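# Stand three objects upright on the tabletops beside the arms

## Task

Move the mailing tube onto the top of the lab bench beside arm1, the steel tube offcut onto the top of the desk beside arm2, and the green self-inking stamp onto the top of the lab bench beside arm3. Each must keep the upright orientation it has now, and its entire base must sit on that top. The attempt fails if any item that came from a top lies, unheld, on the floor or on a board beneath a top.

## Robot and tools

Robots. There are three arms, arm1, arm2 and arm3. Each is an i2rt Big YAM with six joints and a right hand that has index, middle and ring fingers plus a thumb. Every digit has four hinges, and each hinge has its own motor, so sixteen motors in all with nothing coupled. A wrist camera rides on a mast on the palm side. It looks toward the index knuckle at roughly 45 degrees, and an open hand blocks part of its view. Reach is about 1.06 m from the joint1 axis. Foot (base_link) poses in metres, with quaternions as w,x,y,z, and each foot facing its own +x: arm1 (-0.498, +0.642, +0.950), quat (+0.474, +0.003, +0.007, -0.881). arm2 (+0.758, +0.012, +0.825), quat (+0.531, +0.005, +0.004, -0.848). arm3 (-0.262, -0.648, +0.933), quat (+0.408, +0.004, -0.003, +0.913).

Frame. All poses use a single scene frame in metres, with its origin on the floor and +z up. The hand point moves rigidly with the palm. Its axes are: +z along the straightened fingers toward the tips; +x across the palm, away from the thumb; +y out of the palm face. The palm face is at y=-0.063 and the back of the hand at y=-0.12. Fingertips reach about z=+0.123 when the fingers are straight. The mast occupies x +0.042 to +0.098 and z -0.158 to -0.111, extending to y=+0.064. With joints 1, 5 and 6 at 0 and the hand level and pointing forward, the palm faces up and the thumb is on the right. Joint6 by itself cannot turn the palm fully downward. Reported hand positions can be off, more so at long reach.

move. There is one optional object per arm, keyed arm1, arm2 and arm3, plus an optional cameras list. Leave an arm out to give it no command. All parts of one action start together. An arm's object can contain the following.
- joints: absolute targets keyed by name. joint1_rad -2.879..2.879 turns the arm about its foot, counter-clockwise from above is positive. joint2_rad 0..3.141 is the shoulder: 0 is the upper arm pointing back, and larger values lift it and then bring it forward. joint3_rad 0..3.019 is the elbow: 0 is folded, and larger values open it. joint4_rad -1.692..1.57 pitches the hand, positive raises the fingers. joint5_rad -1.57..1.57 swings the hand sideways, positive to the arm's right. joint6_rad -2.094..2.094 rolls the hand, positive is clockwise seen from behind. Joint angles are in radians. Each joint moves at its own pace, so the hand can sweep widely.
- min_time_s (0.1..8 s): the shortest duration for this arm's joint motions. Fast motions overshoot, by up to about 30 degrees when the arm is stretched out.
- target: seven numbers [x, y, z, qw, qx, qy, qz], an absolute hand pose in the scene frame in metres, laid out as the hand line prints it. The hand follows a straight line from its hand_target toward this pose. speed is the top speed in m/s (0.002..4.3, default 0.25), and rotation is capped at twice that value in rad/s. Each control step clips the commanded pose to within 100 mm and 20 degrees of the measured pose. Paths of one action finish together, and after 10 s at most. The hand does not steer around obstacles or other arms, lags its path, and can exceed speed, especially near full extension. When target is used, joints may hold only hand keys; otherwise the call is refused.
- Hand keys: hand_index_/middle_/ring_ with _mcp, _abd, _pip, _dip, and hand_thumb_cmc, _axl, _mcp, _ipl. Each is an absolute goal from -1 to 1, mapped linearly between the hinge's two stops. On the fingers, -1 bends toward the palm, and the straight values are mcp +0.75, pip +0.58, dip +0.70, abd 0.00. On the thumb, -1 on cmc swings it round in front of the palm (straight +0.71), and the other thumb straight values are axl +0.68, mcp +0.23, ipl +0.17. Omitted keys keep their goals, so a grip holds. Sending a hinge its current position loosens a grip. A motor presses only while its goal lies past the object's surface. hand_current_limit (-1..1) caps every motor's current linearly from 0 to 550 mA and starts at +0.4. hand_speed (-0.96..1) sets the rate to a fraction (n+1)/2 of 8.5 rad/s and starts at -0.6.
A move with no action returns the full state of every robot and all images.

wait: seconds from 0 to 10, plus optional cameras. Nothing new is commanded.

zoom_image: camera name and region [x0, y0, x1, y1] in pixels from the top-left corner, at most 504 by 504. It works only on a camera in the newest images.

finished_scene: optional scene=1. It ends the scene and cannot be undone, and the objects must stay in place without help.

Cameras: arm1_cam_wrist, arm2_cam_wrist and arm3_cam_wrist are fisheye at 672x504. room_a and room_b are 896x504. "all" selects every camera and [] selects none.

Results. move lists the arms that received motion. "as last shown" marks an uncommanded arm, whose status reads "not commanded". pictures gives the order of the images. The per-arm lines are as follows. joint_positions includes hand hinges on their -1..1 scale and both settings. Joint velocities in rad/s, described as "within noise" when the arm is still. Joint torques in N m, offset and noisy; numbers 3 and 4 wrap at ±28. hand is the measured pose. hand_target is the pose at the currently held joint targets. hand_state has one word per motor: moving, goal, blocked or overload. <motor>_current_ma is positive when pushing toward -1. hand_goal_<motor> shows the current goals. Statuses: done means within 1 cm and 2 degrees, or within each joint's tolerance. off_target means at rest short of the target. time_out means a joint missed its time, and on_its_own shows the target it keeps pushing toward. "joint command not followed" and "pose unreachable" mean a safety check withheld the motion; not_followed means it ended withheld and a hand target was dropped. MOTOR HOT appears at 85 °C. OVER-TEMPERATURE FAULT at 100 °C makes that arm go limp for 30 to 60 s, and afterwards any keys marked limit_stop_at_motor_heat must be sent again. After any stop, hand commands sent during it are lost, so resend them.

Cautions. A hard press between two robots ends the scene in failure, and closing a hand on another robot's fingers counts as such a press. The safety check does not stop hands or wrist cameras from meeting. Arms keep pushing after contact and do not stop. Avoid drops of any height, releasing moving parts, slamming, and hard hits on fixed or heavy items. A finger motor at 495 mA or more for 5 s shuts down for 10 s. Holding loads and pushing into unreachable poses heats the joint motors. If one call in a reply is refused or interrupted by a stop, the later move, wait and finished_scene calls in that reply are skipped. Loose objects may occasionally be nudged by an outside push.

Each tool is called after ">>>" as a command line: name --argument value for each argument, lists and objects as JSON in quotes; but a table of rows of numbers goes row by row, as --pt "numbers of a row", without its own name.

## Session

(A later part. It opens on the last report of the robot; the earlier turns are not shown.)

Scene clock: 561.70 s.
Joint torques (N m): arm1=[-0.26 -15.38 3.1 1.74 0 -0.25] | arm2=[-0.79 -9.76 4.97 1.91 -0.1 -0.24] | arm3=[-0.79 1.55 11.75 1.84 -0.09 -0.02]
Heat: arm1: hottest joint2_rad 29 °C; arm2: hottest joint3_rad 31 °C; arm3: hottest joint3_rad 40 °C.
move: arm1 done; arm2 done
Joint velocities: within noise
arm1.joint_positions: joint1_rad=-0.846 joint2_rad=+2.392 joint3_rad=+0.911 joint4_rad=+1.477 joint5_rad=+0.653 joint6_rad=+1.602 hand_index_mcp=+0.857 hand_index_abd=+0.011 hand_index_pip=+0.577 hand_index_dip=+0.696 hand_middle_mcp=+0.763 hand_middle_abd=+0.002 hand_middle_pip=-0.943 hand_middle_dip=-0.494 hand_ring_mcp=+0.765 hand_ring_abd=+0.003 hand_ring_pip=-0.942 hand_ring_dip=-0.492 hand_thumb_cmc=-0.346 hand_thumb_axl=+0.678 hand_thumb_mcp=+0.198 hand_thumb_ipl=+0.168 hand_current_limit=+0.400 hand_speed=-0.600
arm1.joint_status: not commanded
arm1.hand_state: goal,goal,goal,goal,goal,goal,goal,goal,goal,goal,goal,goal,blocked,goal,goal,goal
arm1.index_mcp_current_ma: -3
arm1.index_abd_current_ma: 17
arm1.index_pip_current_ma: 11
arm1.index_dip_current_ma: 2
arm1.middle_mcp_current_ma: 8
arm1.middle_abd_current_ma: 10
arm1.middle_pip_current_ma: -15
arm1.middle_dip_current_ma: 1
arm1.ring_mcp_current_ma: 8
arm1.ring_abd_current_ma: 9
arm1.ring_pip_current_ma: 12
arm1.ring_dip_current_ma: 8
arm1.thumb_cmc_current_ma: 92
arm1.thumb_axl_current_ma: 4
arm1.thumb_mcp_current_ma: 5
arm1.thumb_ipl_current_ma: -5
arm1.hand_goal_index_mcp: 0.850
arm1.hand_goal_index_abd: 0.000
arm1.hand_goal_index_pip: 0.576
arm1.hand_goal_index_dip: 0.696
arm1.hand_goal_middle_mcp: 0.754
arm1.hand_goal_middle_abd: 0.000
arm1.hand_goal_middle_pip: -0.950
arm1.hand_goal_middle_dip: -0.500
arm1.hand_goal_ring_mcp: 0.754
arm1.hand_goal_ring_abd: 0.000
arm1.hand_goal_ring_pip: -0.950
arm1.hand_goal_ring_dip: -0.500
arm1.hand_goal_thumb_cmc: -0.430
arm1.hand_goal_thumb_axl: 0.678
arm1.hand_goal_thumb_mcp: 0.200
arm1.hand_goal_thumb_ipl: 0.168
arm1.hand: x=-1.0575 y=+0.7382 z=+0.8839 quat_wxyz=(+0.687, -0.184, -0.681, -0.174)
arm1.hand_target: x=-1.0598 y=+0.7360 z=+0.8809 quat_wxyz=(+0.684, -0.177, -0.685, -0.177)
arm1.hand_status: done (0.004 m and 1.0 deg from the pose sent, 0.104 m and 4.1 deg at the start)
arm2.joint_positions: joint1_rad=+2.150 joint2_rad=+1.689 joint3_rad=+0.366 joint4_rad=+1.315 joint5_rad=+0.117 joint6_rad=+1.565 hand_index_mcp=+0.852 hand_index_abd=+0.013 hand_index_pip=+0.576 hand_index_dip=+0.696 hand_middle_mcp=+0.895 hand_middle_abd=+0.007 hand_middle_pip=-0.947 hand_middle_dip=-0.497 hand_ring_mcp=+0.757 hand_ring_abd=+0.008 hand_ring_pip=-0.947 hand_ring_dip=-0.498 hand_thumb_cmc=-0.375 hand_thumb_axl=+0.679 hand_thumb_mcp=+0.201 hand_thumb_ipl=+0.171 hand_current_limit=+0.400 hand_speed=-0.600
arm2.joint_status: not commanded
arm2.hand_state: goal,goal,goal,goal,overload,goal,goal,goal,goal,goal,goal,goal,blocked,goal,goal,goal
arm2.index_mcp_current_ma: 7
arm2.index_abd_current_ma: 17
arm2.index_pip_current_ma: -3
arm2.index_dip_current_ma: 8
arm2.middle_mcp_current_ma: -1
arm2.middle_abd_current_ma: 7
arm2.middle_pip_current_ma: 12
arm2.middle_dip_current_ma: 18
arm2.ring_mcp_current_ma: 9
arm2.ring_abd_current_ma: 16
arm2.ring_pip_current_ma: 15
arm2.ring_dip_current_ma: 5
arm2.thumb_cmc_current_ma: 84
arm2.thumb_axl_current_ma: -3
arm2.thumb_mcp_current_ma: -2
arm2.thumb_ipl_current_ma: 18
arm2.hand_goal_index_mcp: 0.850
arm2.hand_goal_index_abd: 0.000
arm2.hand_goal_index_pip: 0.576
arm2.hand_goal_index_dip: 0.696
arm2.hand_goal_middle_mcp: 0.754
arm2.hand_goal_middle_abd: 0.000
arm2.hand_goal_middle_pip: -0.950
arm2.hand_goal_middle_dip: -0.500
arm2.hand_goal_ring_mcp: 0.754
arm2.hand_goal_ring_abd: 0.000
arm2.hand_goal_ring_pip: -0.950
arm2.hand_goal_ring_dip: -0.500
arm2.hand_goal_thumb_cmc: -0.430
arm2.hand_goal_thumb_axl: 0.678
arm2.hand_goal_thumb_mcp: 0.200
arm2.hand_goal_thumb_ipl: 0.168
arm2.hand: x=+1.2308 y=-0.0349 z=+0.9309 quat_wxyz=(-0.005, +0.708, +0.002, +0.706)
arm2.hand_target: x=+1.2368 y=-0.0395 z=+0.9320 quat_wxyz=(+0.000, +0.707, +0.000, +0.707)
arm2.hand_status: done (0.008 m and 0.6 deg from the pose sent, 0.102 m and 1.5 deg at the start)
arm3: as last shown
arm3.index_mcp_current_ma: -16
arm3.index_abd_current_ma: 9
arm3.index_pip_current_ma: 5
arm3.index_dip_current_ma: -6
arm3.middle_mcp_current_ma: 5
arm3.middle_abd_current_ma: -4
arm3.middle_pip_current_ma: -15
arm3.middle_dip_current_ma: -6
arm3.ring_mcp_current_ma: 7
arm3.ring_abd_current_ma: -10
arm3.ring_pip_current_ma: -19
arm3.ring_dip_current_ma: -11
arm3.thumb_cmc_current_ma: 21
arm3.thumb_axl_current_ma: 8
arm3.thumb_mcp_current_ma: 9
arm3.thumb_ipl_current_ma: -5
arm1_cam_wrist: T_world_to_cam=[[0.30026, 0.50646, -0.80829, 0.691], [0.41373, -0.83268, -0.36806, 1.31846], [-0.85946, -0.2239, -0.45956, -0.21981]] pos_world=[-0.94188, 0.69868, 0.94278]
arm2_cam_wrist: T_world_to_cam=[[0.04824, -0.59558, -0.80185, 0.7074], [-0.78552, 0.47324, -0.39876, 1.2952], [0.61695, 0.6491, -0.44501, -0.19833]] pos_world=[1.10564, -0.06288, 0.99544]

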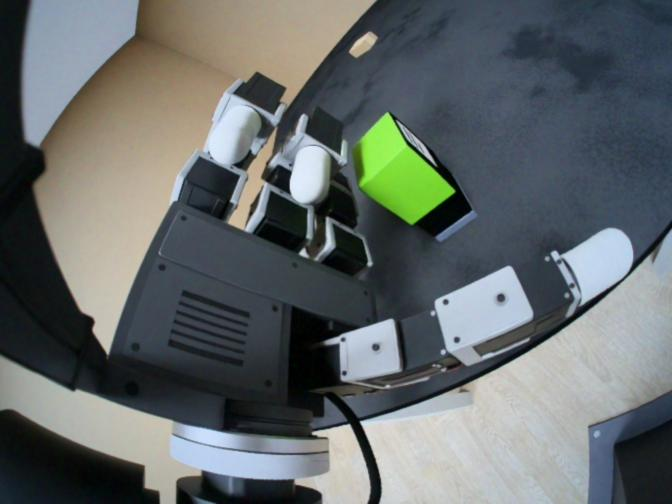

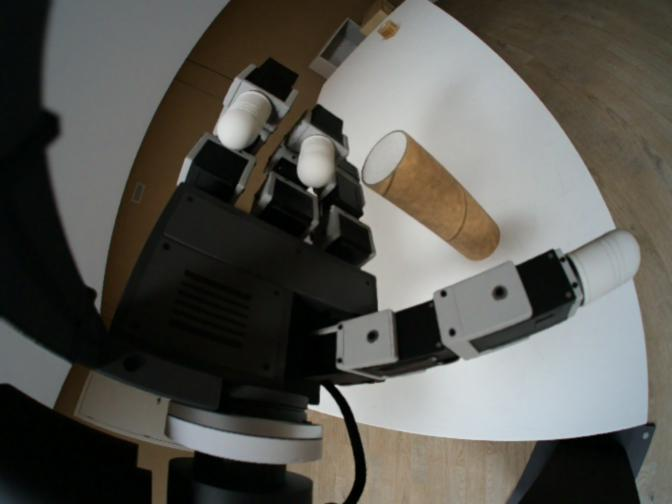

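>>> zoom_image --camera "arm1_cam_wrist" --region '[200, 60, 360, 220]'

>>> zoom_image --camera "arm1_cam_wrist" --region '[520, 180, 672, 332]'

>>> zoom_image --camera "arm2_cam_wrist" --region '[200, 60, 360, 220]'

>>> zoom_image --camera "arm2_cam_wrist" --region '[520, 180, 672, 332]'

Scaled by 3.150 from the camera's image (finer frame: 960x720).

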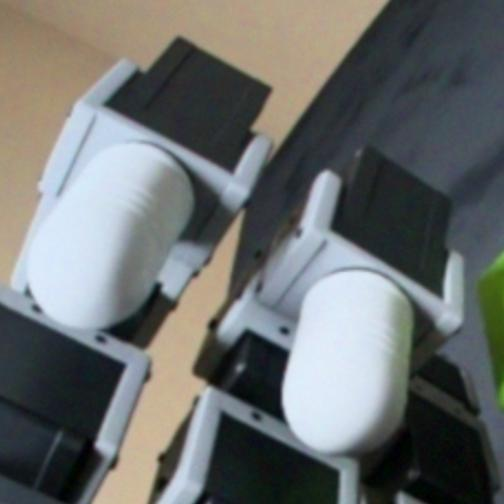

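Scaled by 3.316 from the camera's image (finer frame: 960x720).

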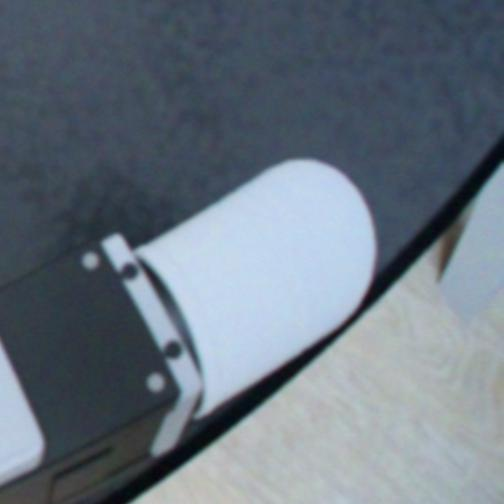

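Scaled by 3.150 from the camera's image (finer frame: 960x720).

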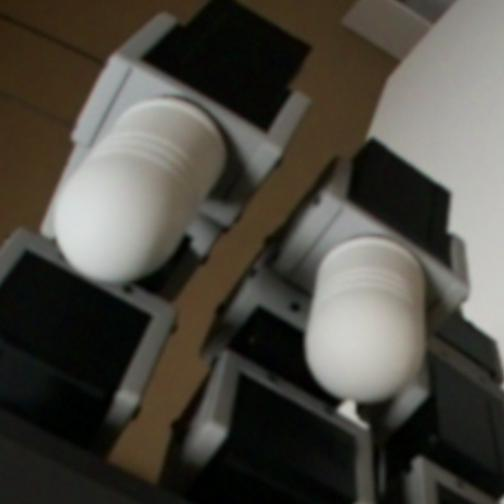

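Scaled by 3.316 from the camera's image (finer frame: 960x720).

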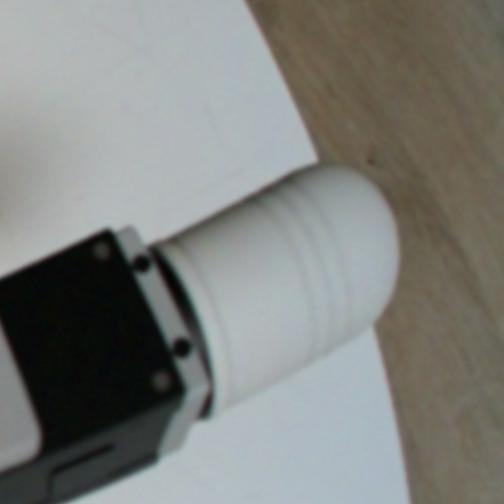

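>>> move --arm1 '{"target": [-1.0947, 0.7556, 0.863, 0.6846, -0.1770, -0.6846, -0.1770], "speed": 0.15}' --arm2 '{"target": [1.266, -0.0355, 0.912, 0.0, 0.7071, 0.0, 0.7071], "speed": 0.15}' --cameras '["arm1_cam_wrist", "arm2_cam_wrist"]'

>>> zoom_image --camera "arm1_cam_wrist" --region '[300, 130, 540, 370]'

>>> zoom_image --camera "arm2_cam_wrist" --region '[300, 130, 540, 370]'

Scene clock: 617.67 s.
Joint torques (N m): arm1=[-0.73 -16.32 3.93 1.7 0.01 -0.23] | arm2=[-0.73 -10.99 4.66 3.08 -0.03 -0.24] | arm3=[-0.85 1.67 11.79 1.83 -0.1 -0.01]
Heat: arm1: hottest joint2_rad 29 °C; arm2: hottest joint3_rad 30 °C; arm3: hottest joint3_rad 40 °C.
move: arm1 done; arm2 done
Joint velocities: within noise
arm1.joint_positions: joint1_rad=-0.890 joint2_rad=+2.452 joint3_rad=+1.021 joint4_rad=+1.427 joint5_rad=+0.603 joint6_rad=+1.599 hand_index_mcp=+0.855 hand_index_abd=+0.011 hand_index_pip=+0.577 hand_index_dip=+0.696 hand_middle_mcp=+0.760 hand_middle_abd=+0.001 hand_middle_pip=-0.945 hand_middle_dip=-0.495 hand_ring_mcp=+0.765 hand_ring_abd=+0.003 hand_ring_pip=-0.942 hand_ring_dip=-0.492 hand_thumb_cmc=-0.346 hand_thumb_axl=+0.681 hand_thumb_mcp=+0.198 hand_thumb_ipl=+0.168 hand_current_limit=+0.400 hand_speed=-0.600
arm1.joint_status: not commanded
arm1.hand_state: goal,goal,goal,goal,goal,goal,goal,goal,goal,goal,goal,goal,blocked,goal,goal,goal
arm1.index_mcp_current_ma: 0
arm1.index_abd_current_ma: 21
arm1.index_pip_current_ma: 14
arm1.index_dip_current_ma: -1
arm1.middle_mcp_current_ma: -4
arm1.middle_abd_current_ma: 3
arm1.middle_pip_current_ma: -6
arm1.middle_dip_current_ma: 5
arm1.ring_mcp_current_ma: 21
arm1.ring_abd_current_ma: 11
arm1.ring_pip_current_ma: 14
arm1.ring_dip_current_ma: 25
arm1.thumb_cmc_current_ma: 90
arm1.thumb_axl_current_ma: 2
arm1.thumb_mcp_current_ma: 12
arm1.thumb_ipl_current_ma: 4
arm1.hand_goal_index_mcp: 0.850
arm1.hand_goal_index_abd: 0.000
arm1.hand_goal_index_pip: 0.576
arm1.hand_goal_index_dip: 0.696
arm1.hand_goal_middle_mcp: 0.754
arm1.hand_goal_middle_abd: 0.000
arm1.hand_goal_middle_pip: -0.950
arm1.hand_goal_middle_dip: -0.500
arm1.hand_goal_ring_mcp: 0.754
arm1.hand_goal_ring_abd: 0.000
arm1.hand_goal_ring_pip: -0.950
arm1.hand_goal_ring_dip: -0.500
arm1.hand_goal_thumb_cmc: -0.430
arm1.hand_goal_thumb_axl: 0.678
arm1.hand_goal_thumb_mcp: 0.200
arm1.hand_goal_thumb_ipl: 0.168
arm1.hand: x=-1.0917 y=+0.7544 z=+0.8673 quat_wxyz=(+0.688, -0.181, -0.682, -0.173)
arm1.hand_target: x=-1.0947 y=+0.7555 z=+0.8632 quat_wxyz=(+0.685, -0.177, -0.685, -0.177)
arm1.hand_status: done (0.005 m and 0.8 deg from the pose sent, 0.046 m and 1.1 deg at the start)
arm2.joint_positions: joint1_rad=+2.150 joint2_rad=+1.806 joint3_rad=+0.448 joint4_rad=+1.327 joint5_rad=+0.117 joint6_rad=+1.564 hand_index_mcp=+0.852 hand_index_abd=+0.013 hand_index_pip=+0.573 hand_index_dip=+0.696 hand_middle_mcp=+0.895 hand_middle_abd=+0.007 hand_middle_pip=-0.952 hand_middle_dip=-0.508 hand_ring_mcp=+0.760 hand_ring_abd=+0.008 hand_ring_pip=-0.947 hand_ring_dip=-0.498 hand_thumb_cmc=-0.375 hand_thumb_axl=+0.679 hand_thumb_mcp=+0.201 hand_thumb_ipl=+0.168 hand_current_limit=+0.400 hand_speed=-0.600
arm2.joint_status: not commanded
arm2.hand_state: goal,goal,goal,goal,overload,goal,goal,goal,goal,goal,goal,goal,blocked,goal,goal,goal
arm2.index_mcp_current_ma: 9
arm2.index_abd_current_ma: 13
arm2.index_pip_current_ma: -10
arm2.index_dip_current_ma: -3
arm2.middle_mcp_current_ma: -4
arm2.middle_abd_current_ma: 10
arm2.middle_pip_current_ma: 6
arm2.middle_dip_current_ma: -11
arm2.ring_mcp_current_ma: 6
arm2.ring_abd_current_ma: 15
arm2.ring_pip_current_ma: 15
arm2.ring_dip_current_ma: 11
arm2.thumb_cmc_current_ma: 86
arm2.thumb_axl_current_ma: -5
arm2.thumb_mcp_current_ma: -5
arm2.thumb_ipl_current_ma: -3
arm2.hand_goal_index_mcp: 0.850
arm2.hand_goal_index_abd: 0.000
arm2.hand_goal_index_pip: 0.576
arm2.hand_goal_index_dip: 0.696
arm2.hand_goal_middle_mcp: 0.754
arm2.hand_goal_middle_abd: 0.000
arm2.hand_goal_middle_pip: -0.950
arm2.hand_goal_middle_dip: -0.500
arm2.hand_goal_ring_mcp: 0.754
arm2.hand_goal_ring_abd: 0.000
arm2.hand_goal_ring_pip: -0.950
arm2.hand_goal_ring_dip: -0.500
arm2.hand_goal_thumb_cmc: -0.430
arm2.hand_goal_thumb_axl: 0.678
arm2.hand_goal_thumb_mcp: 0.200
arm2.hand_goal_thumb_ipl: 0.168
arm2.hand: x=+1.2592 y=-0.0310 z=+0.9068 quat_wxyz=(-0.004, +0.716, +0.003, +0.698)
arm2.hand_target: x=+1.2657 y=-0.0355 z=+0.9121 quat_wxyz=(+0.000, +0.707, +0.000, +0.707)
arm2.hand_status: done (0.010 m and 1.6 deg from the pose sent, 0.040 m and 0.6 deg at the start)
arm3: as last shown
arm3.index_mcp_current_ma: 18
arm3.index_abd_current_ma: 11
arm3.index_pip_current_ma: -2
arm3.index_dip_current_ma: -17
arm3.middle_mcp_current_ma: -2
arm3.middle_abd_current_ma: -17
arm3.middle_pip_current_ma: -1
arm3.middle_dip_current_ma: -25
arm3.ring_mcp_current_ma: 12
arm3.ring_abd_current_ma: 1
arm3.ring_pip_current_ma: -2
arm3.ring_dip_current_ma: 3
arm3.thumb_cmc_current_ma: 16
arm3.thumb_axl_current_ma: 10
arm3.thumb_mcp_current_ma: 13
arm3.thumb_ipl_current_ma: -2
arm1_cam_wrist: T_world_to_cam=[[0.298, 0.51043, -0.80663, 0.67269], [0.41959, -0.82905, -0.36961, 1.34495], [-0.8574, -0.22832, -0.46123, -0.24619]] pos_world=[-0.97588, 0.71547, 0.92617]
arm2_cam_wrist: T_world_to_cam=[[0.02923, -0.5986, -0.80052, 0.71165], [-0.79496, 0.47157, -0.38165, 1.30242], [0.60596, 0.64753, -0.46208, -0.19987]] pos_world=[1.13568, -0.05877, 0.9744]

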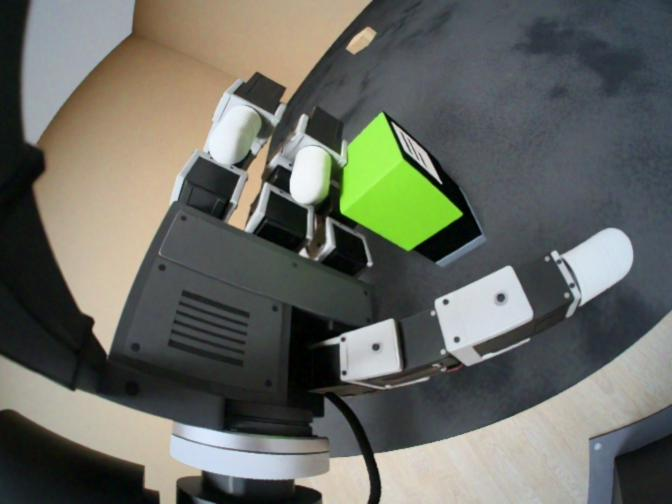

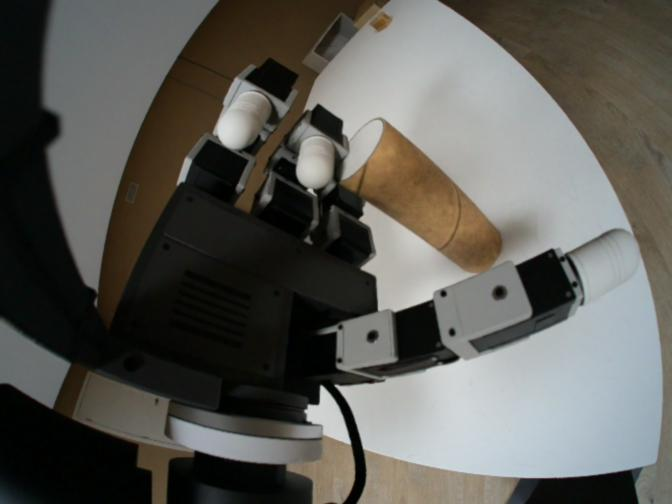

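Scaled by 2.100 from the camera's image (finer frame: 960x720).

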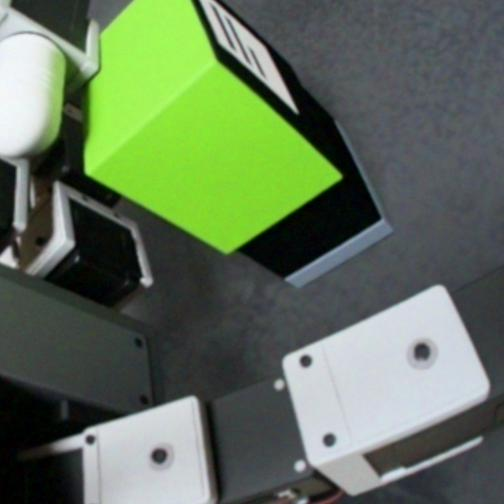

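Scaled by 2.100 from the camera's image (finer frame: 960x720).

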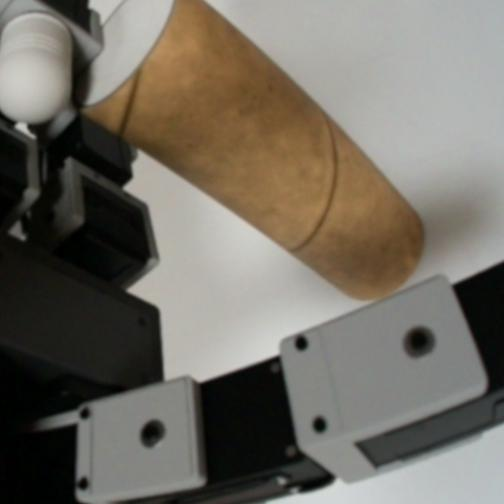

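>>> move --arm1 '{"target": [-1.1165, 0.7677, 0.8625, 0.6846, -0.1770, -0.6846, -0.1770], "speed": 0.12}' --arm2 '{"target": [1.290, -0.0355, 0.912, 0.0, 0.7071, 0.0, 0.7071], "speed": 0.12}' --cameras '["arm1_cam_wrist", "arm2_cam_wrist"]'

>>> zoom_image --camera "arm1_cam_wrist" --region '[300, 130, 540, 370]'

>>> zoom_image --camera "arm2_cam_wrist" --region '[300, 100, 540, 340]'

Scene clock: 635.10 s.
Joint torques (N m): arm1=[-0.85 -17.08 4.59 1.78 0.02 -0.23] | arm2=[-1.08 -11.4 5.5 1.89 -0.11 -0.25] | arm3=[-0.85 1.67 11.77 1.81 -0.09 -0.02]
Heat: arm1: hottest joint2_rad 29 °C; arm2: hottest joint3_rad 30 °C; arm3: hottest joint3_rad 40 °C.
move: arm1 done; arm2 done
Joint velocities: within noise
arm1.joint_positions: joint1_rad=-0.915 joint2_rad=+2.466 joint3_rad=+1.078 joint4_rad=+1.375 joint5_rad=+0.576 joint6_rad=+1.598 hand_index_mcp=+0.858 hand_index_abd=+0.011 hand_index_pip=+0.577 hand_index_dip=+0.696 hand_middle_mcp=+0.762 hand_middle_abd=+0.001 hand_middle_pip=-0.950 hand_middle_dip=-0.495 hand_ring_mcp=+0.765 hand_ring_abd=+0.003 hand_ring_pip=-0.942 hand_ring_dip=-0.492 hand_thumb_cmc=-0.346 hand_thumb_axl=+0.681 hand_thumb_mcp=+0.198 hand_thumb_ipl=+0.168 hand_current_limit=+0.400 hand_speed=-0.600
arm1.joint_status: not commanded
arm1.hand_state: goal,goal,goal,goal,goal,goal,goal,goal,goal,goal,goal,goal,blocked,goal,goal,goal
arm1.index_mcp_current_ma: -2
arm1.index_abd_current_ma: 19
arm1.index_pip_current_ma: 6
arm1.index_dip_current_ma: -8
arm1.middle_mcp_current_ma: -2
arm1.middle_abd_current_ma: 6
arm1.middle_pip_current_ma: -14
arm1.middle_dip_current_ma: -5
arm1.ring_mcp_current_ma: 16
arm1.ring_abd_current_ma: 3
arm1.ring_pip_current_ma: 7
arm1.ring_dip_current_ma: 12
arm1.thumb_cmc_current_ma: 86
arm1.thumb_axl_current_ma: 5
arm1.thumb_mcp_current_ma: -5
arm1.thumb_ipl_current_ma: -6
arm1.hand_goal_index_mcp: 0.850
arm1.hand_goal_index_abd: 0.000
arm1.hand_goal_index_pip: 0.576
arm1.hand_goal_index_dip: 0.696
arm1.hand_goal_middle_mcp: 0.754
arm1.hand_goal_middle_abd: 0.000
arm1.hand_goal_middle_pip: -0.950
arm1.hand_goal_middle_dip: -0.500
arm1.hand_goal_ring_mcp: 0.754
arm1.hand_goal_ring_abd: 0.000
arm1.hand_goal_ring_pip: -0.950
arm1.hand_goal_ring_dip: -0.500
arm1.hand_goal_thumb_cmc: -0.430
arm1.hand_goal_thumb_axl: 0.678
arm1.hand_goal_thumb_mcp: 0.200
arm1.hand_goal_thumb_ipl: 0.168
arm1.hand: x=-1.1114 y=+0.7653 z=+0.8637 quat_wxyz=(+0.685, -0.179, -0.685, -0.173)
arm1.hand_target: x=-1.1164 y=+0.7676 z=+0.8625 quat_wxyz=(+0.685, -0.177, -0.685, -0.177)
arm1.hand_status: done (0.006 m and 0.5 deg from the pose sent, 0.029 m and 0.8 deg at the start)
arm2.joint_positions: joint1_rad=+2.144 joint2_rad=+1.831 joint3_rad=+0.508 joint4_rad=+1.313 joint5_rad=+0.111 joint6_rad=+1.564 hand_index_mcp=+0.852 hand_index_abd=+0.013 hand_index_pip=+0.573 hand_index_dip=+0.696 hand_middle_mcp=+0.895 hand_middle_abd=+0.007 hand_middle_pip=-0.952 hand_middle_dip=-0.508 hand_ring_mcp=+0.760 hand_ring_abd=+0.008 hand_ring_pip=-0.947 hand_ring_dip=-0.498 hand_thumb_cmc=-0.375 hand_thumb_axl=+0.679 hand_thumb_mcp=+0.201 hand_thumb_ipl=+0.168 hand_current_limit=+0.400 hand_speed=-0.600
arm2.joint_status: not commanded
arm2.hand_state: goal,goal,goal,goal,overload,goal,goal,goal,goal,goal,goal,goal,blocked,goal,goal,goal
arm2.index_mcp_current_ma: 7
arm2.index_abd_current_ma: 9
arm2.index_pip_current_ma: -7
arm2.index_dip_current_ma: 5
arm2.middle_mcp_current_ma: -2
arm2.middle_abd_current_ma: 0
arm2.middle_pip_current_ma: -6
arm2.middle_dip_current_ma: -6
arm2.ring_mcp_current_ma: 3
arm2.ring_abd_current_ma: 10
arm2.ring_pip_current_ma: 8
arm2.ring_dip_current_ma: 6
arm2.thumb_cmc_current_ma: 86
arm2.thumb_axl_current_ma: -9
arm2.thumb_mcp_current_ma: -2
arm2.thumb_ipl_current_ma: -9
arm2.hand_goal_index_mcp: 0.850
arm2.hand_goal_index_abd: 0.000
arm2.hand_goal_index_pip: 0.576
arm2.hand_goal_index_dip: 0.696
arm2.hand_goal_middle_mcp: 0.754
arm2.hand_goal_middle_abd: 0.000
arm2.hand_goal_middle_pip: -0.950
arm2.hand_goal_middle_dip: -0.500
arm2.hand_goal_ring_mcp: 0.754
arm2.hand_goal_ring_abd: 0.000
arm2.hand_goal_ring_pip: -0.950
arm2.hand_goal_ring_dip: -0.500
arm2.hand_goal_thumb_cmc: -0.430
arm2.hand_goal_thumb_axl: 0.678
arm2.hand_goal_thumb_mcp: 0.200
arm2.hand_goal_thumb_ipl: 0.168
arm2.hand: x=+1.2818 y=-0.0301 z=+0.9114 quat_wxyz=(-0.005, +0.709, +0.002, +0.706)
arm2.hand_target: x=+1.2897 y=-0.0355 z=+0.9119 quat_wxyz=(+0.000, +0.707, +0.000, +0.707)
arm2.hand_status: done (0.010 m and 0.7 deg from the pose sent, 0.032 m and 1.6 deg at the start)
arm3: as last shown
arm3.index_mcp_current_ma: -13
arm3.index_abd_current_ma: 15
arm3.index_pip_current_ma: 15
arm3.index_dip_current_ma: -19
arm3.middle_mcp_current_ma: -3
arm3.middle_abd_current_ma: -6
arm3.middle_pip_current_ma: -9
arm3.middle_dip_current_ma: 2
arm3.ring_mcp_current_ma: 13
arm3.ring_abd_current_ma: 8
arm3.ring_pip_current_ma: 1
arm3.ring_dip_current_ma: -11
arm3.thumb_cmc_current_ma: -6
arm3.thumb_axl_current_ma: 24
arm3.thumb_mcp_current_ma: 11
arm3.thumb_ipl_current_ma: -13
arm1_cam_wrist: T_world_to_cam=[[0.30444, 0.51181, -0.80335, 0.67343], [0.42441, -0.82792, -0.36663, 1.36282], [-0.85276, -0.22933, -0.46926, -0.24936]] pos_world=[-0.99605, 0.72646, 0.92364]
arm2_cam_wrist: T_world_to_cam=[[0.0471, -0.59631, -0.80137, 0.69313], [-0.78665, 0.47227, -0.39766, 1.32564], [0.6156, 0.64913, -0.44685, -0.23826]] pos_world=[1.15684, -0.05808, 0.97615]

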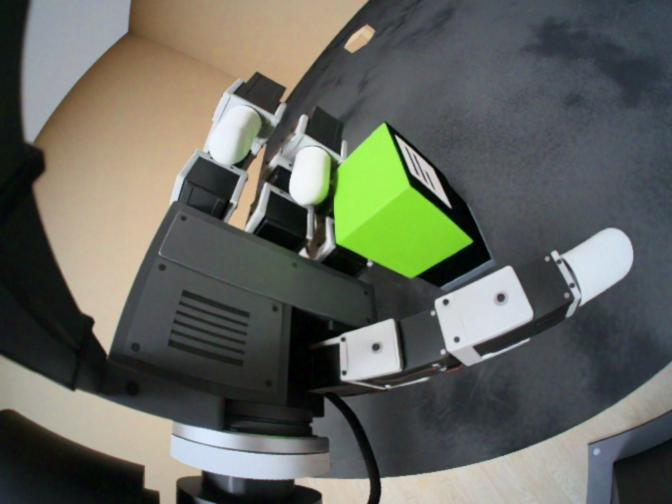

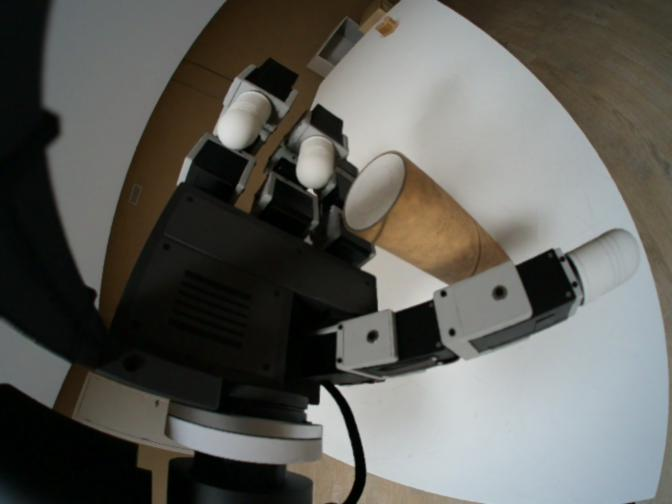

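Scaled by 2.100 from the camera's image (finer frame: 960x720).

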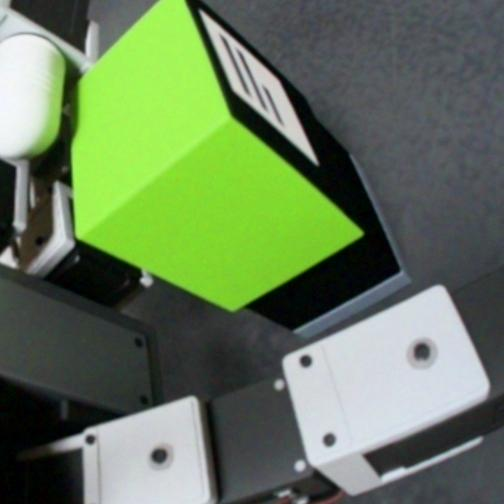

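Scaled by 2.100 from the camera's image (finer frame: 960x720).

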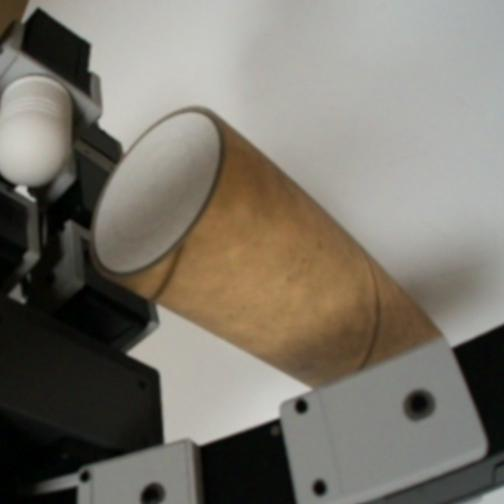

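>>> move --arm1 '{"target": [-1.1121, 0.7756, 0.8625, 0.6846, -0.1770, -0.6846, -0.1770], "speed": 0.08, "joints": {"hand_index_mcp": 0.7534, "hand_thumb_mcp": 0.0, "hand_thumb_ipl": -0.1}}' --arm2 '{"target": [1.280, -0.0425, 0.912, 0.0, 0.7071, 0.0, 0.7071], "speed": 0.08, "joints": {"hand_index_mcp": 0.7534, "hand_thumb_mcp": 0.0, "hand_thumb_ipl": -0.1}}' --cameras '["arm1_cam_wrist", "arm2_cam_wrist"]'

Scene clock: 652.47 s.
Joint torques (N m): arm1=[-0.91 -17.26 3.56 2.3 -0.03 -0.24] | arm2=[-0.79 -12.4 3.4 2.67 -0.11 -0.23] | arm3=[-0.85 1.61 11.75 1.85 -0.08 -0.03]
Heat: arm1: hottest joint2_rad 29 °C; arm2: hottest joint3_rad 30 °C; arm3: hottest joint3_rad 40 °C.
move: arm1 done; arm2 done
Joint velocities: within noise
arm1.joint_positions: joint1_rad=-0.930 joint2_rad=+2.466 joint3_rad=+1.078 joint4_rad=+1.375 joint5_rad=+0.562 joint6_rad=+1.598 hand_index_mcp=+0.766 hand_index_abd=+0.011 hand_index_pip=+0.574 hand_index_dip=+0.694 hand_middle_mcp=+0.762 hand_middle_abd=+0.001 hand_middle_pip=-0.950 hand_middle_dip=-0.495 hand_ring_mcp=+0.765 hand_ring_abd=+0.003 hand_ring_pip=-0.942 hand_ring_dip=-0.492 hand_thumb_cmc=-0.346 hand_thumb_axl=+0.681 hand_thumb_mcp=+0.006 hand_thumb_ipl=-0.095 hand_current_limit=+0.400 hand_speed=-0.600
arm1.joint_status: all done
arm1.hand_state: goal,goal,goal,goal,goal,goal,goal,goal,goal,goal,goal,goal,blocked,goal,goal,goal
arm1.index_mcp_current_ma: 7
arm1.index_abd_current_ma: 3
arm1.index_pip_current_ma: 10
arm1.index_dip_current_ma: -9
arm1.middle_mcp_current_ma: 4
arm1.middle_abd_current_ma: 7
arm1.middle_pip_current_ma: -3
arm1.middle_dip_current_ma: 6
arm1.ring_mcp_current_ma: 23
arm1.ring_abd_current_ma: 6
arm1.ring_pip_current_ma: -10
arm1.ring_dip_current_ma: 15
arm1.thumb_cmc_current_ma: 89
arm1.thumb_axl_current_ma: 8
arm1.thumb_mcp_current_ma: 4
arm1.thumb_ipl_current_ma: -2
arm1.hand_goal_index_mcp: 0.754
arm1.hand_goal_index_abd: 0.000
arm1.hand_goal_index_pip: 0.576
arm1.hand_goal_index_dip: 0.696
arm1.hand_goal_middle_mcp: 0.754
arm1.hand_goal_middle_abd: 0.000
arm1.hand_goal_middle_pip: -0.950
arm1.hand_goal_middle_dip: -0.500
arm1.hand_goal_ring_mcp: 0.754
arm1.hand_goal_ring_abd: 0.000
arm1.hand_goal_ring_pip: -0.950
arm1.hand_goal_ring_dip: -0.500
arm1.hand_goal_thumb_cmc: -0.430
arm1.hand_goal_thumb_axl: 0.678
arm1.hand_goal_thumb_mcp: 0.000
arm1.hand_goal_thumb_ipl: -0.100
arm1.hand: x=-1.1119 y=+0.7724 z=+0.8638 quat_wxyz=(+0.685, -0.179, -0.685, -0.173)
arm1.hand_target: x=-1.1122 y=+0.7755 z=+0.8625 quat_wxyz=(+0.685, -0.177, -0.685, -0.177)
arm1.hand_status: done (0.003 m and 0.5 deg from the pose sent, 0.010 m and 0.5 deg at the start)
arm2.joint_positions: joint1_rad=+2.126 joint2_rad=+1.831 joint3_rad=+0.505 joint4_rad=+1.313 joint5_rad=+0.094 joint6_rad=+1.564 hand_index_mcp=+0.755 hand_index_abd=+0.013 hand_index_pip=+0.571 hand_index_dip=+0.690 hand_middle_mcp=+0.896 hand_middle_abd=+0.007 hand_middle_pip=-0.952 hand_middle_dip=-0.508 hand_ring_mcp=+0.760 hand_ring_abd=+0.008 hand_ring_pip=-0.947 hand_ring_dip=-0.498 hand_thumb_cmc=-0.375 hand_thumb_axl=+0.679 hand_thumb_mcp=+0.003 hand_thumb_ipl=-0.097 hand_current_limit=+0.400 hand_speed=-0.600
arm2.joint_status: all done
arm2.hand_state: goal,goal,goal,goal,overload,goal,goal,goal,goal,goal,goal,goal,blocked,goal,goal,goal
arm2.index_mcp_current_ma: 14
arm2.index_abd_current_ma: 9
arm2.index_pip_current_ma: -9
arm2.index_dip_current_ma: 0
arm2.middle_mcp_current_ma: -10
arm2.middle_abd_current_ma: 9
arm2.middle_pip_current_ma: 8
arm2.middle_dip_current_ma: -1
arm2.ring_mcp_current_ma: 7
arm2.ring_abd_current_ma: 19
arm2.ring_pip_current_ma: 0
arm2.ring_dip_current_ma: 17
arm2.thumb_cmc_current_ma: 89
arm2.thumb_axl_current_ma: -1
arm2.thumb_mcp_current_ma: 0
arm2.thumb_ipl_current_ma: 4
arm2.hand_goal_index_mcp: 0.754
arm2.hand_goal_index_abd: 0.000
arm2.hand_goal_index_pip: 0.576
arm2.hand_goal_index_dip: 0.696
arm2.hand_goal_middle_mcp: 0.754
arm2.hand_goal_middle_abd: 0.000
arm2.hand_goal_middle_pip: -0.950
arm2.hand_goal_middle_dip: -0.500
arm2.hand_goal_ring_mcp: 0.754
arm2.hand_goal_ring_abd: 0.000
arm2.hand_goal_ring_pip: -0.950
arm2.hand_goal_ring_dip: -0.500
arm2.hand_goal_thumb_cmc: -0.430
arm2.hand_goal_thumb_axl: 0.678
arm2.hand_goal_thumb_mcp: 0.000
arm2.hand_goal_thumb_ipl: -0.100
arm2.hand: x=+1.2809 y=-0.0366 z=+0.9100 quat_wxyz=(-0.005, +0.710, +0.002, +0.704)
arm2.hand_target: x=+1.2800 y=-0.0425 z=+0.9119 quat_wxyz=(+0.000, +0.707, +0.000, +0.707)
arm2.hand_status: done (0.006 m and 0.8 deg from the pose sent, 0.013 m and 0.7 deg at the start)
arm3: as last shown
arm3.index_mcp_current_ma: -16
arm3.index_abd_current_ma: 4
arm3.index_pip_current_ma: -2
arm3.index_dip_current_ma: 4
arm3.middle_mcp_current_ma: -4
arm3.middle_abd_current_ma: -2
arm3.middle_pip_current_ma: -5
arm3.middle_dip_current_ma: 0
arm3.ring_mcp_current_ma: 11
arm3.ring_abd_current_ma: -2
arm3.ring_pip_current_ma: -5
arm3.ring_dip_current_ma: -5
arm3.thumb_cmc_current_ma: 7
arm3.thumb_axl_current_ma: -15
arm3.thumb_mcp_current_ma: 1
arm3.thumb_ipl_current_ma: 3
arm1_cam_wrist: T_world_to_cam=[[0.30443, 0.51173, -0.8034, 0.67005], [0.42445, -0.82795, -0.36653, 1.36888], [-0.85274, -0.22943, -0.46925, -0.24807]] pos_world=[-0.99655, 0.73356, 0.92364]
arm2_cam_wrist: T_world_to_cam=[[0.0434, -0.59657, -0.80138, 0.69299], [-0.78763, 0.47304, -0.39481, 1.32619], [0.61462, 0.64833, -0.44935, -0.23052]] pos_world=[1.15614, -0.06448, 0.97536]

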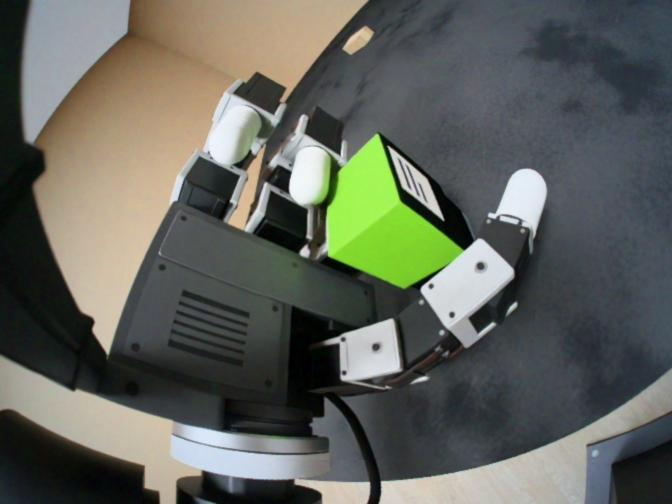

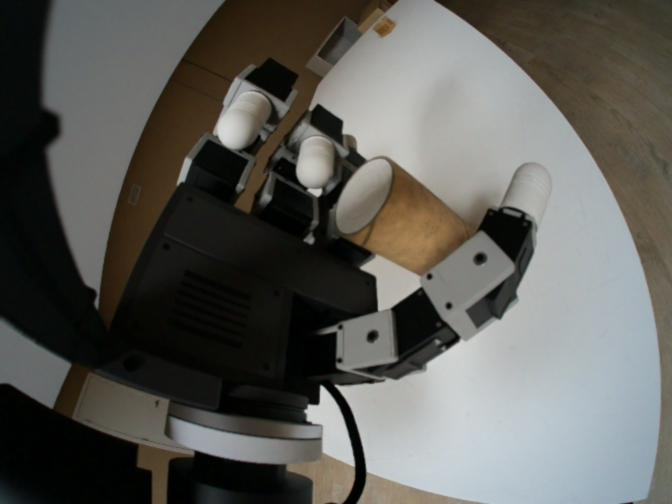

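>>> move --arm1 '{"joints": {"hand_index_mcp": 0.62, "hand_thumb_mcp": -0.5, "hand_thumb_ipl": -0.45}}' --arm2 '{"joints": {"hand_index_mcp": 0.62, "hand_index_pip": -0.85, "hand_thumb_mcp": -0.5, "hand_thumb_ipl": -0.45}}' --cameras '["arm1_cam_wrist", "arm2_cam_wrist"]'

>>> zoom_image --camera "arm1_cam_wrist" --region '[300, 100, 540, 340]'

>>> zoom_image --camera "arm2_cam_wrist" --region '[300, 100, 540, 340]'

Scene clock: 657.77 s.
Joint torques (N m): arm1=[-0.91 -17.32 3.56 2.3 0.03 -0.23] | arm2=[-0.79 -12.22 3.4 2.66 -0.05 -0.27] | arm3=[-0.97 1.55 11.73 1.84 -0.09 -0.02]
Heat: arm1: hottest joint2_rad 29 °C; arm2: hottest joint3_rad 30 °C; arm3: hottest joint3_rad 40 °C.
move: arm1 off_target; arm2 off_target
Joint velocities: within noise
arm1.joint_positions: joint1_rad=-0.930 joint2_rad=+2.466 joint3_rad=+1.078 joint4_rad=+1.375 joint5_rad=+0.560 joint6_rad=+1.598 hand_index_mcp=+0.637 hand_index_abd=+0.011 hand_index_pip=+0.577 hand_index_dip=+0.691 hand_middle_mcp=+0.759 hand_middle_abd=+0.001 hand_middle_pip=-0.943 hand_middle_dip=-0.503 hand_ring_mcp=+0.765 hand_ring_abd=+0.003 hand_ring_pip=-0.942 hand_ring_dip=-0.492 hand_thumb_cmc=-0.355 hand_thumb_axl=+0.684 hand_thumb_mcp=-0.247 hand_thumb_ipl=-0.355 hand_current_limit=+0.400 hand_speed=-0.600
arm1.joint_status: hand_thumb_mcp off_target (ended at -0.247, target -0.500); hand_thumb_ipl off_target (ended at -0.355, target -0.450); the others done
arm1.hand_state: goal,goal,goal,goal,goal,goal,goal,goal,goal,goal,goal,goal,blocked,goal,blocked,blocked
arm1.index_mcp_current_ma: 10
arm1.index_abd_current_ma: 14
arm1.index_pip_current_ma: 13
arm1.index_dip_current_ma: -13
arm1.middle_mcp_current_ma: -1
arm1.middle_abd_current_ma: 12
arm1.middle_pip_current_ma: -3
arm1.middle_dip_current_ma: -15
arm1.ring_mcp_current_ma: 19
arm1.ring_abd_current_ma: 2
arm1.ring_pip_current_ma: 11
arm1.ring_dip_current_ma: 14
arm1.thumb_cmc_current_ma: 72
arm1.thumb_axl_current_ma: 8
arm1.thumb_mcp_current_ma: 338
arm1.thumb_ipl_current_ma: 123
arm1.hand_goal_index_mcp: 0.620
arm1.hand_goal_index_abd: 0.000
arm1.hand_goal_index_pip: 0.576
arm1.hand_goal_index_dip: 0.696
arm1.hand_goal_middle_mcp: 0.754
arm1.hand_goal_middle_abd: 0.000
arm1.hand_goal_middle_pip: -0.950
arm1.hand_goal_middle_dip: -0.500
arm1.hand_goal_ring_mcp: 0.754
arm1.hand_goal_ring_abd: 0.000
arm1.hand_goal_ring_pip: -0.950
arm1.hand_goal_ring_dip: -0.500
arm1.hand_goal_thumb_cmc: -0.430
arm1.hand_goal_thumb_axl: 0.678
arm1.hand_goal_thumb_mcp: -0.500
arm1.hand_goal_thumb_ipl: -0.450
arm1.hand: x=-1.1120 y=+0.7722 z=+0.8638 quat_wxyz=(+0.685, -0.179, -0.685, -0.173)
arm1.hand_target: x=-1.1121 y=+0.7755 z=+0.8625 quat_wxyz=(+0.685, -0.177, -0.685, -0.177)
arm1.hand_status: not commanded
arm2.joint_positions: joint1_rad=+2.126 joint2_rad=+1.831 joint3_rad=+0.505 joint4_rad=+1.313 joint5_rad=+0.093 joint6_rad=+1.564 hand_index_mcp=+0.623 hand_index_abd=+0.013 hand_index_pip=-0.848 hand_index_dip=+0.691 hand_middle_mcp=+0.897 hand_middle_abd=+0.007 hand_middle_pip=-0.952 hand_middle_dip=-0.508 hand_ring_mcp=+0.759 hand_ring_abd=+0.008 hand_ring_pip=-0.947 hand_ring_dip=-0.498 hand_thumb_cmc=-0.393 hand_thumb_axl=+0.682 hand_thumb_mcp=-0.247 hand_thumb_ipl=-0.362 hand_current_limit=+0.400 hand_speed=-0.600
arm2.joint_status: hand_thumb_mcp off_target (ended at -0.247, target -0.500); hand_thumb_ipl off_target (ended at -0.362, target -0.450); the others done
arm2.hand_state: goal,goal,goal,goal,overload,goal,goal,goal,goal,goal,goal,goal,blocked,goal,blocked,blocked
arm2.index_mcp_current_ma: 13
arm2.index_abd_current_ma: 9
arm2.index_pip_current_ma: -1
arm2.index_dip_current_ma: 4
arm2.middle_mcp_current_ma: -7
arm2.middle_abd_current_ma: 4
arm2.middle_pip_current_ma: 0
arm2.middle_dip_current_ma: -7
arm2.ring_mcp_current_ma: 9
arm2.ring_abd_current_ma: 5
arm2.ring_pip_current_ma: 0
arm2.ring_dip_current_ma: 0
arm2.thumb_cmc_current_ma: 61
arm2.thumb_axl_current_ma: -8
arm2.thumb_mcp_current_ma: 387
arm2.thumb_ipl_current_ma: 185
arm2.hand_goal_index_mcp: 0.620
arm2.hand_goal_index_abd: 0.000
arm2.hand_goal_index_pip: -0.850
arm2.hand_goal_index_dip: 0.696
arm2.hand_goal_middle_mcp: 0.754
arm2.hand_goal_middle_abd: 0.000
arm2.hand_goal_middle_pip: -0.950
arm2.hand_goal_middle_dip: -0.500
arm2.hand_goal_ring_mcp: 0.754
arm2.hand_goal_ring_abd: 0.000
arm2.hand_goal_ring_pip: -0.950
arm2.hand_goal_ring_dip: -0.500
arm2.hand_goal_thumb_cmc: -0.430
arm2.hand_goal_thumb_axl: 0.678
arm2.hand_goal_thumb_mcp: -0.500
arm2.hand_goal_thumb_ipl: -0.450
arm2.hand: x=+1.2810 y=-0.0364 z=+0.9100 quat_wxyz=(-0.005, +0.710, +0.003, +0.704)
arm2.hand_target: x=+1.2800 y=-0.0424 z=+0.9119 quat_wxyz=(+0.000, +0.707, +0.000, +0.707)
arm2.hand_status: not commanded
arm3: as last shown
arm3.index_mcp_current_ma: -6
arm3.index_abd_current_ma: 0
arm3.index_pip_current_ma: 4
arm3.index_dip_current_ma: -14
arm3.middle_mcp_current_ma: -8
arm3.middle_abd_current_ma: -13
arm3.middle_pip_current_ma: -4
arm3.middle_dip_current_ma: 6
arm3.ring_mcp_current_ma: 9
arm3.ring_abd_current_ma: 1
arm3.ring_pip_current_ma: -16
arm3.ring_dip_current_ma: -14
arm3.thumb_cmc_current_ma: 1
arm3.thumb_axl_current_ma: 4
arm3.thumb_mcp_current_ma: 18
arm3.thumb_ipl_current_ma: 8
arm1_cam_wrist: T_world_to_cam=[[0.30407, 0.51232, -0.80316, 0.66916], [0.42547, -0.82736, -0.36667, 1.36967], [-0.85236, -0.23023, -0.46956, -0.24686]] pos_world=[-0.99665, 0.73356, 0.92374]
arm2_cam_wrist: T_world_to_cam=[[0.04409, -0.59651, -0.8014, 0.69227], [-0.7882, 0.47211, -0.39477, 1.3268], [0.61383, 0.64907, -0.44936, -0.22968]] pos_world=[1.15625, -0.06438, 0.97536]

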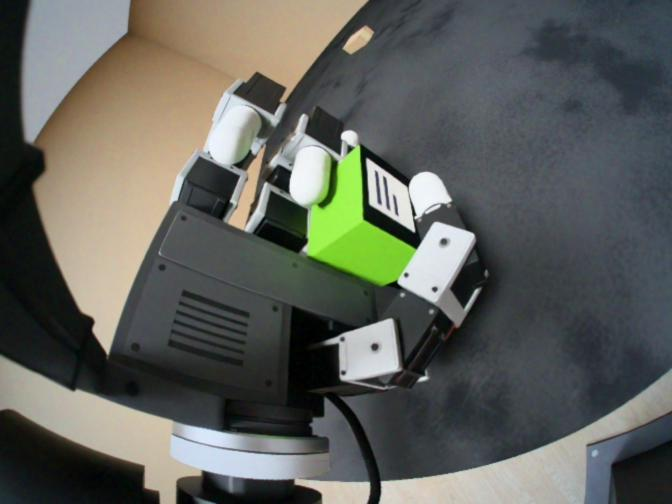

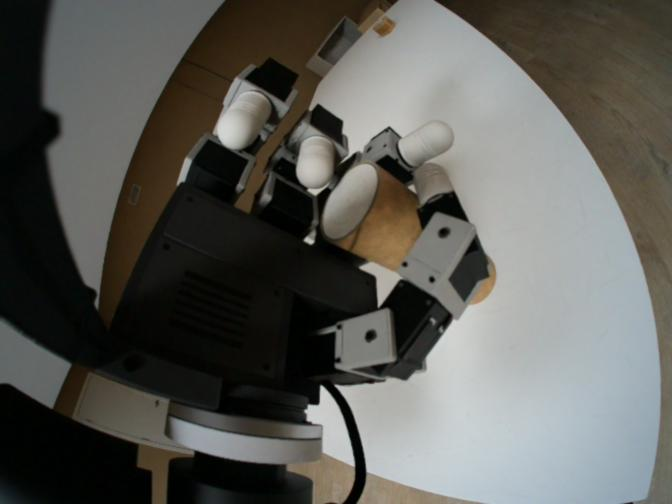

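Scaled by 2.100 from the camera's image (finer frame: 960x720).

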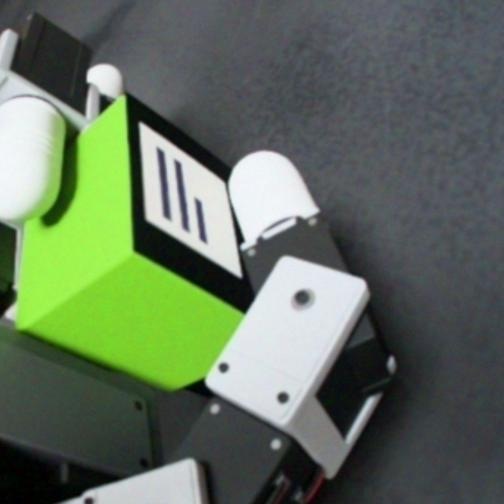

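Scaled by 2.100 from the camera's image (finer frame: 960x720).

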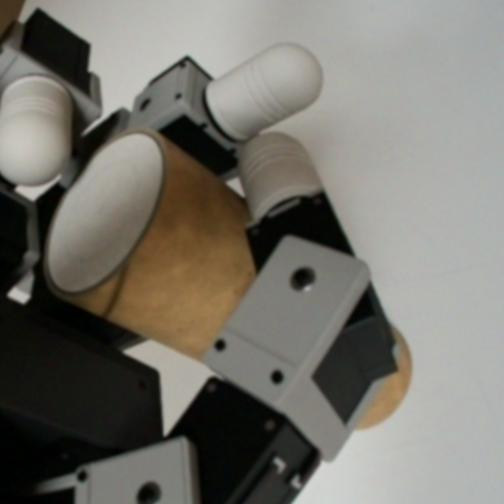

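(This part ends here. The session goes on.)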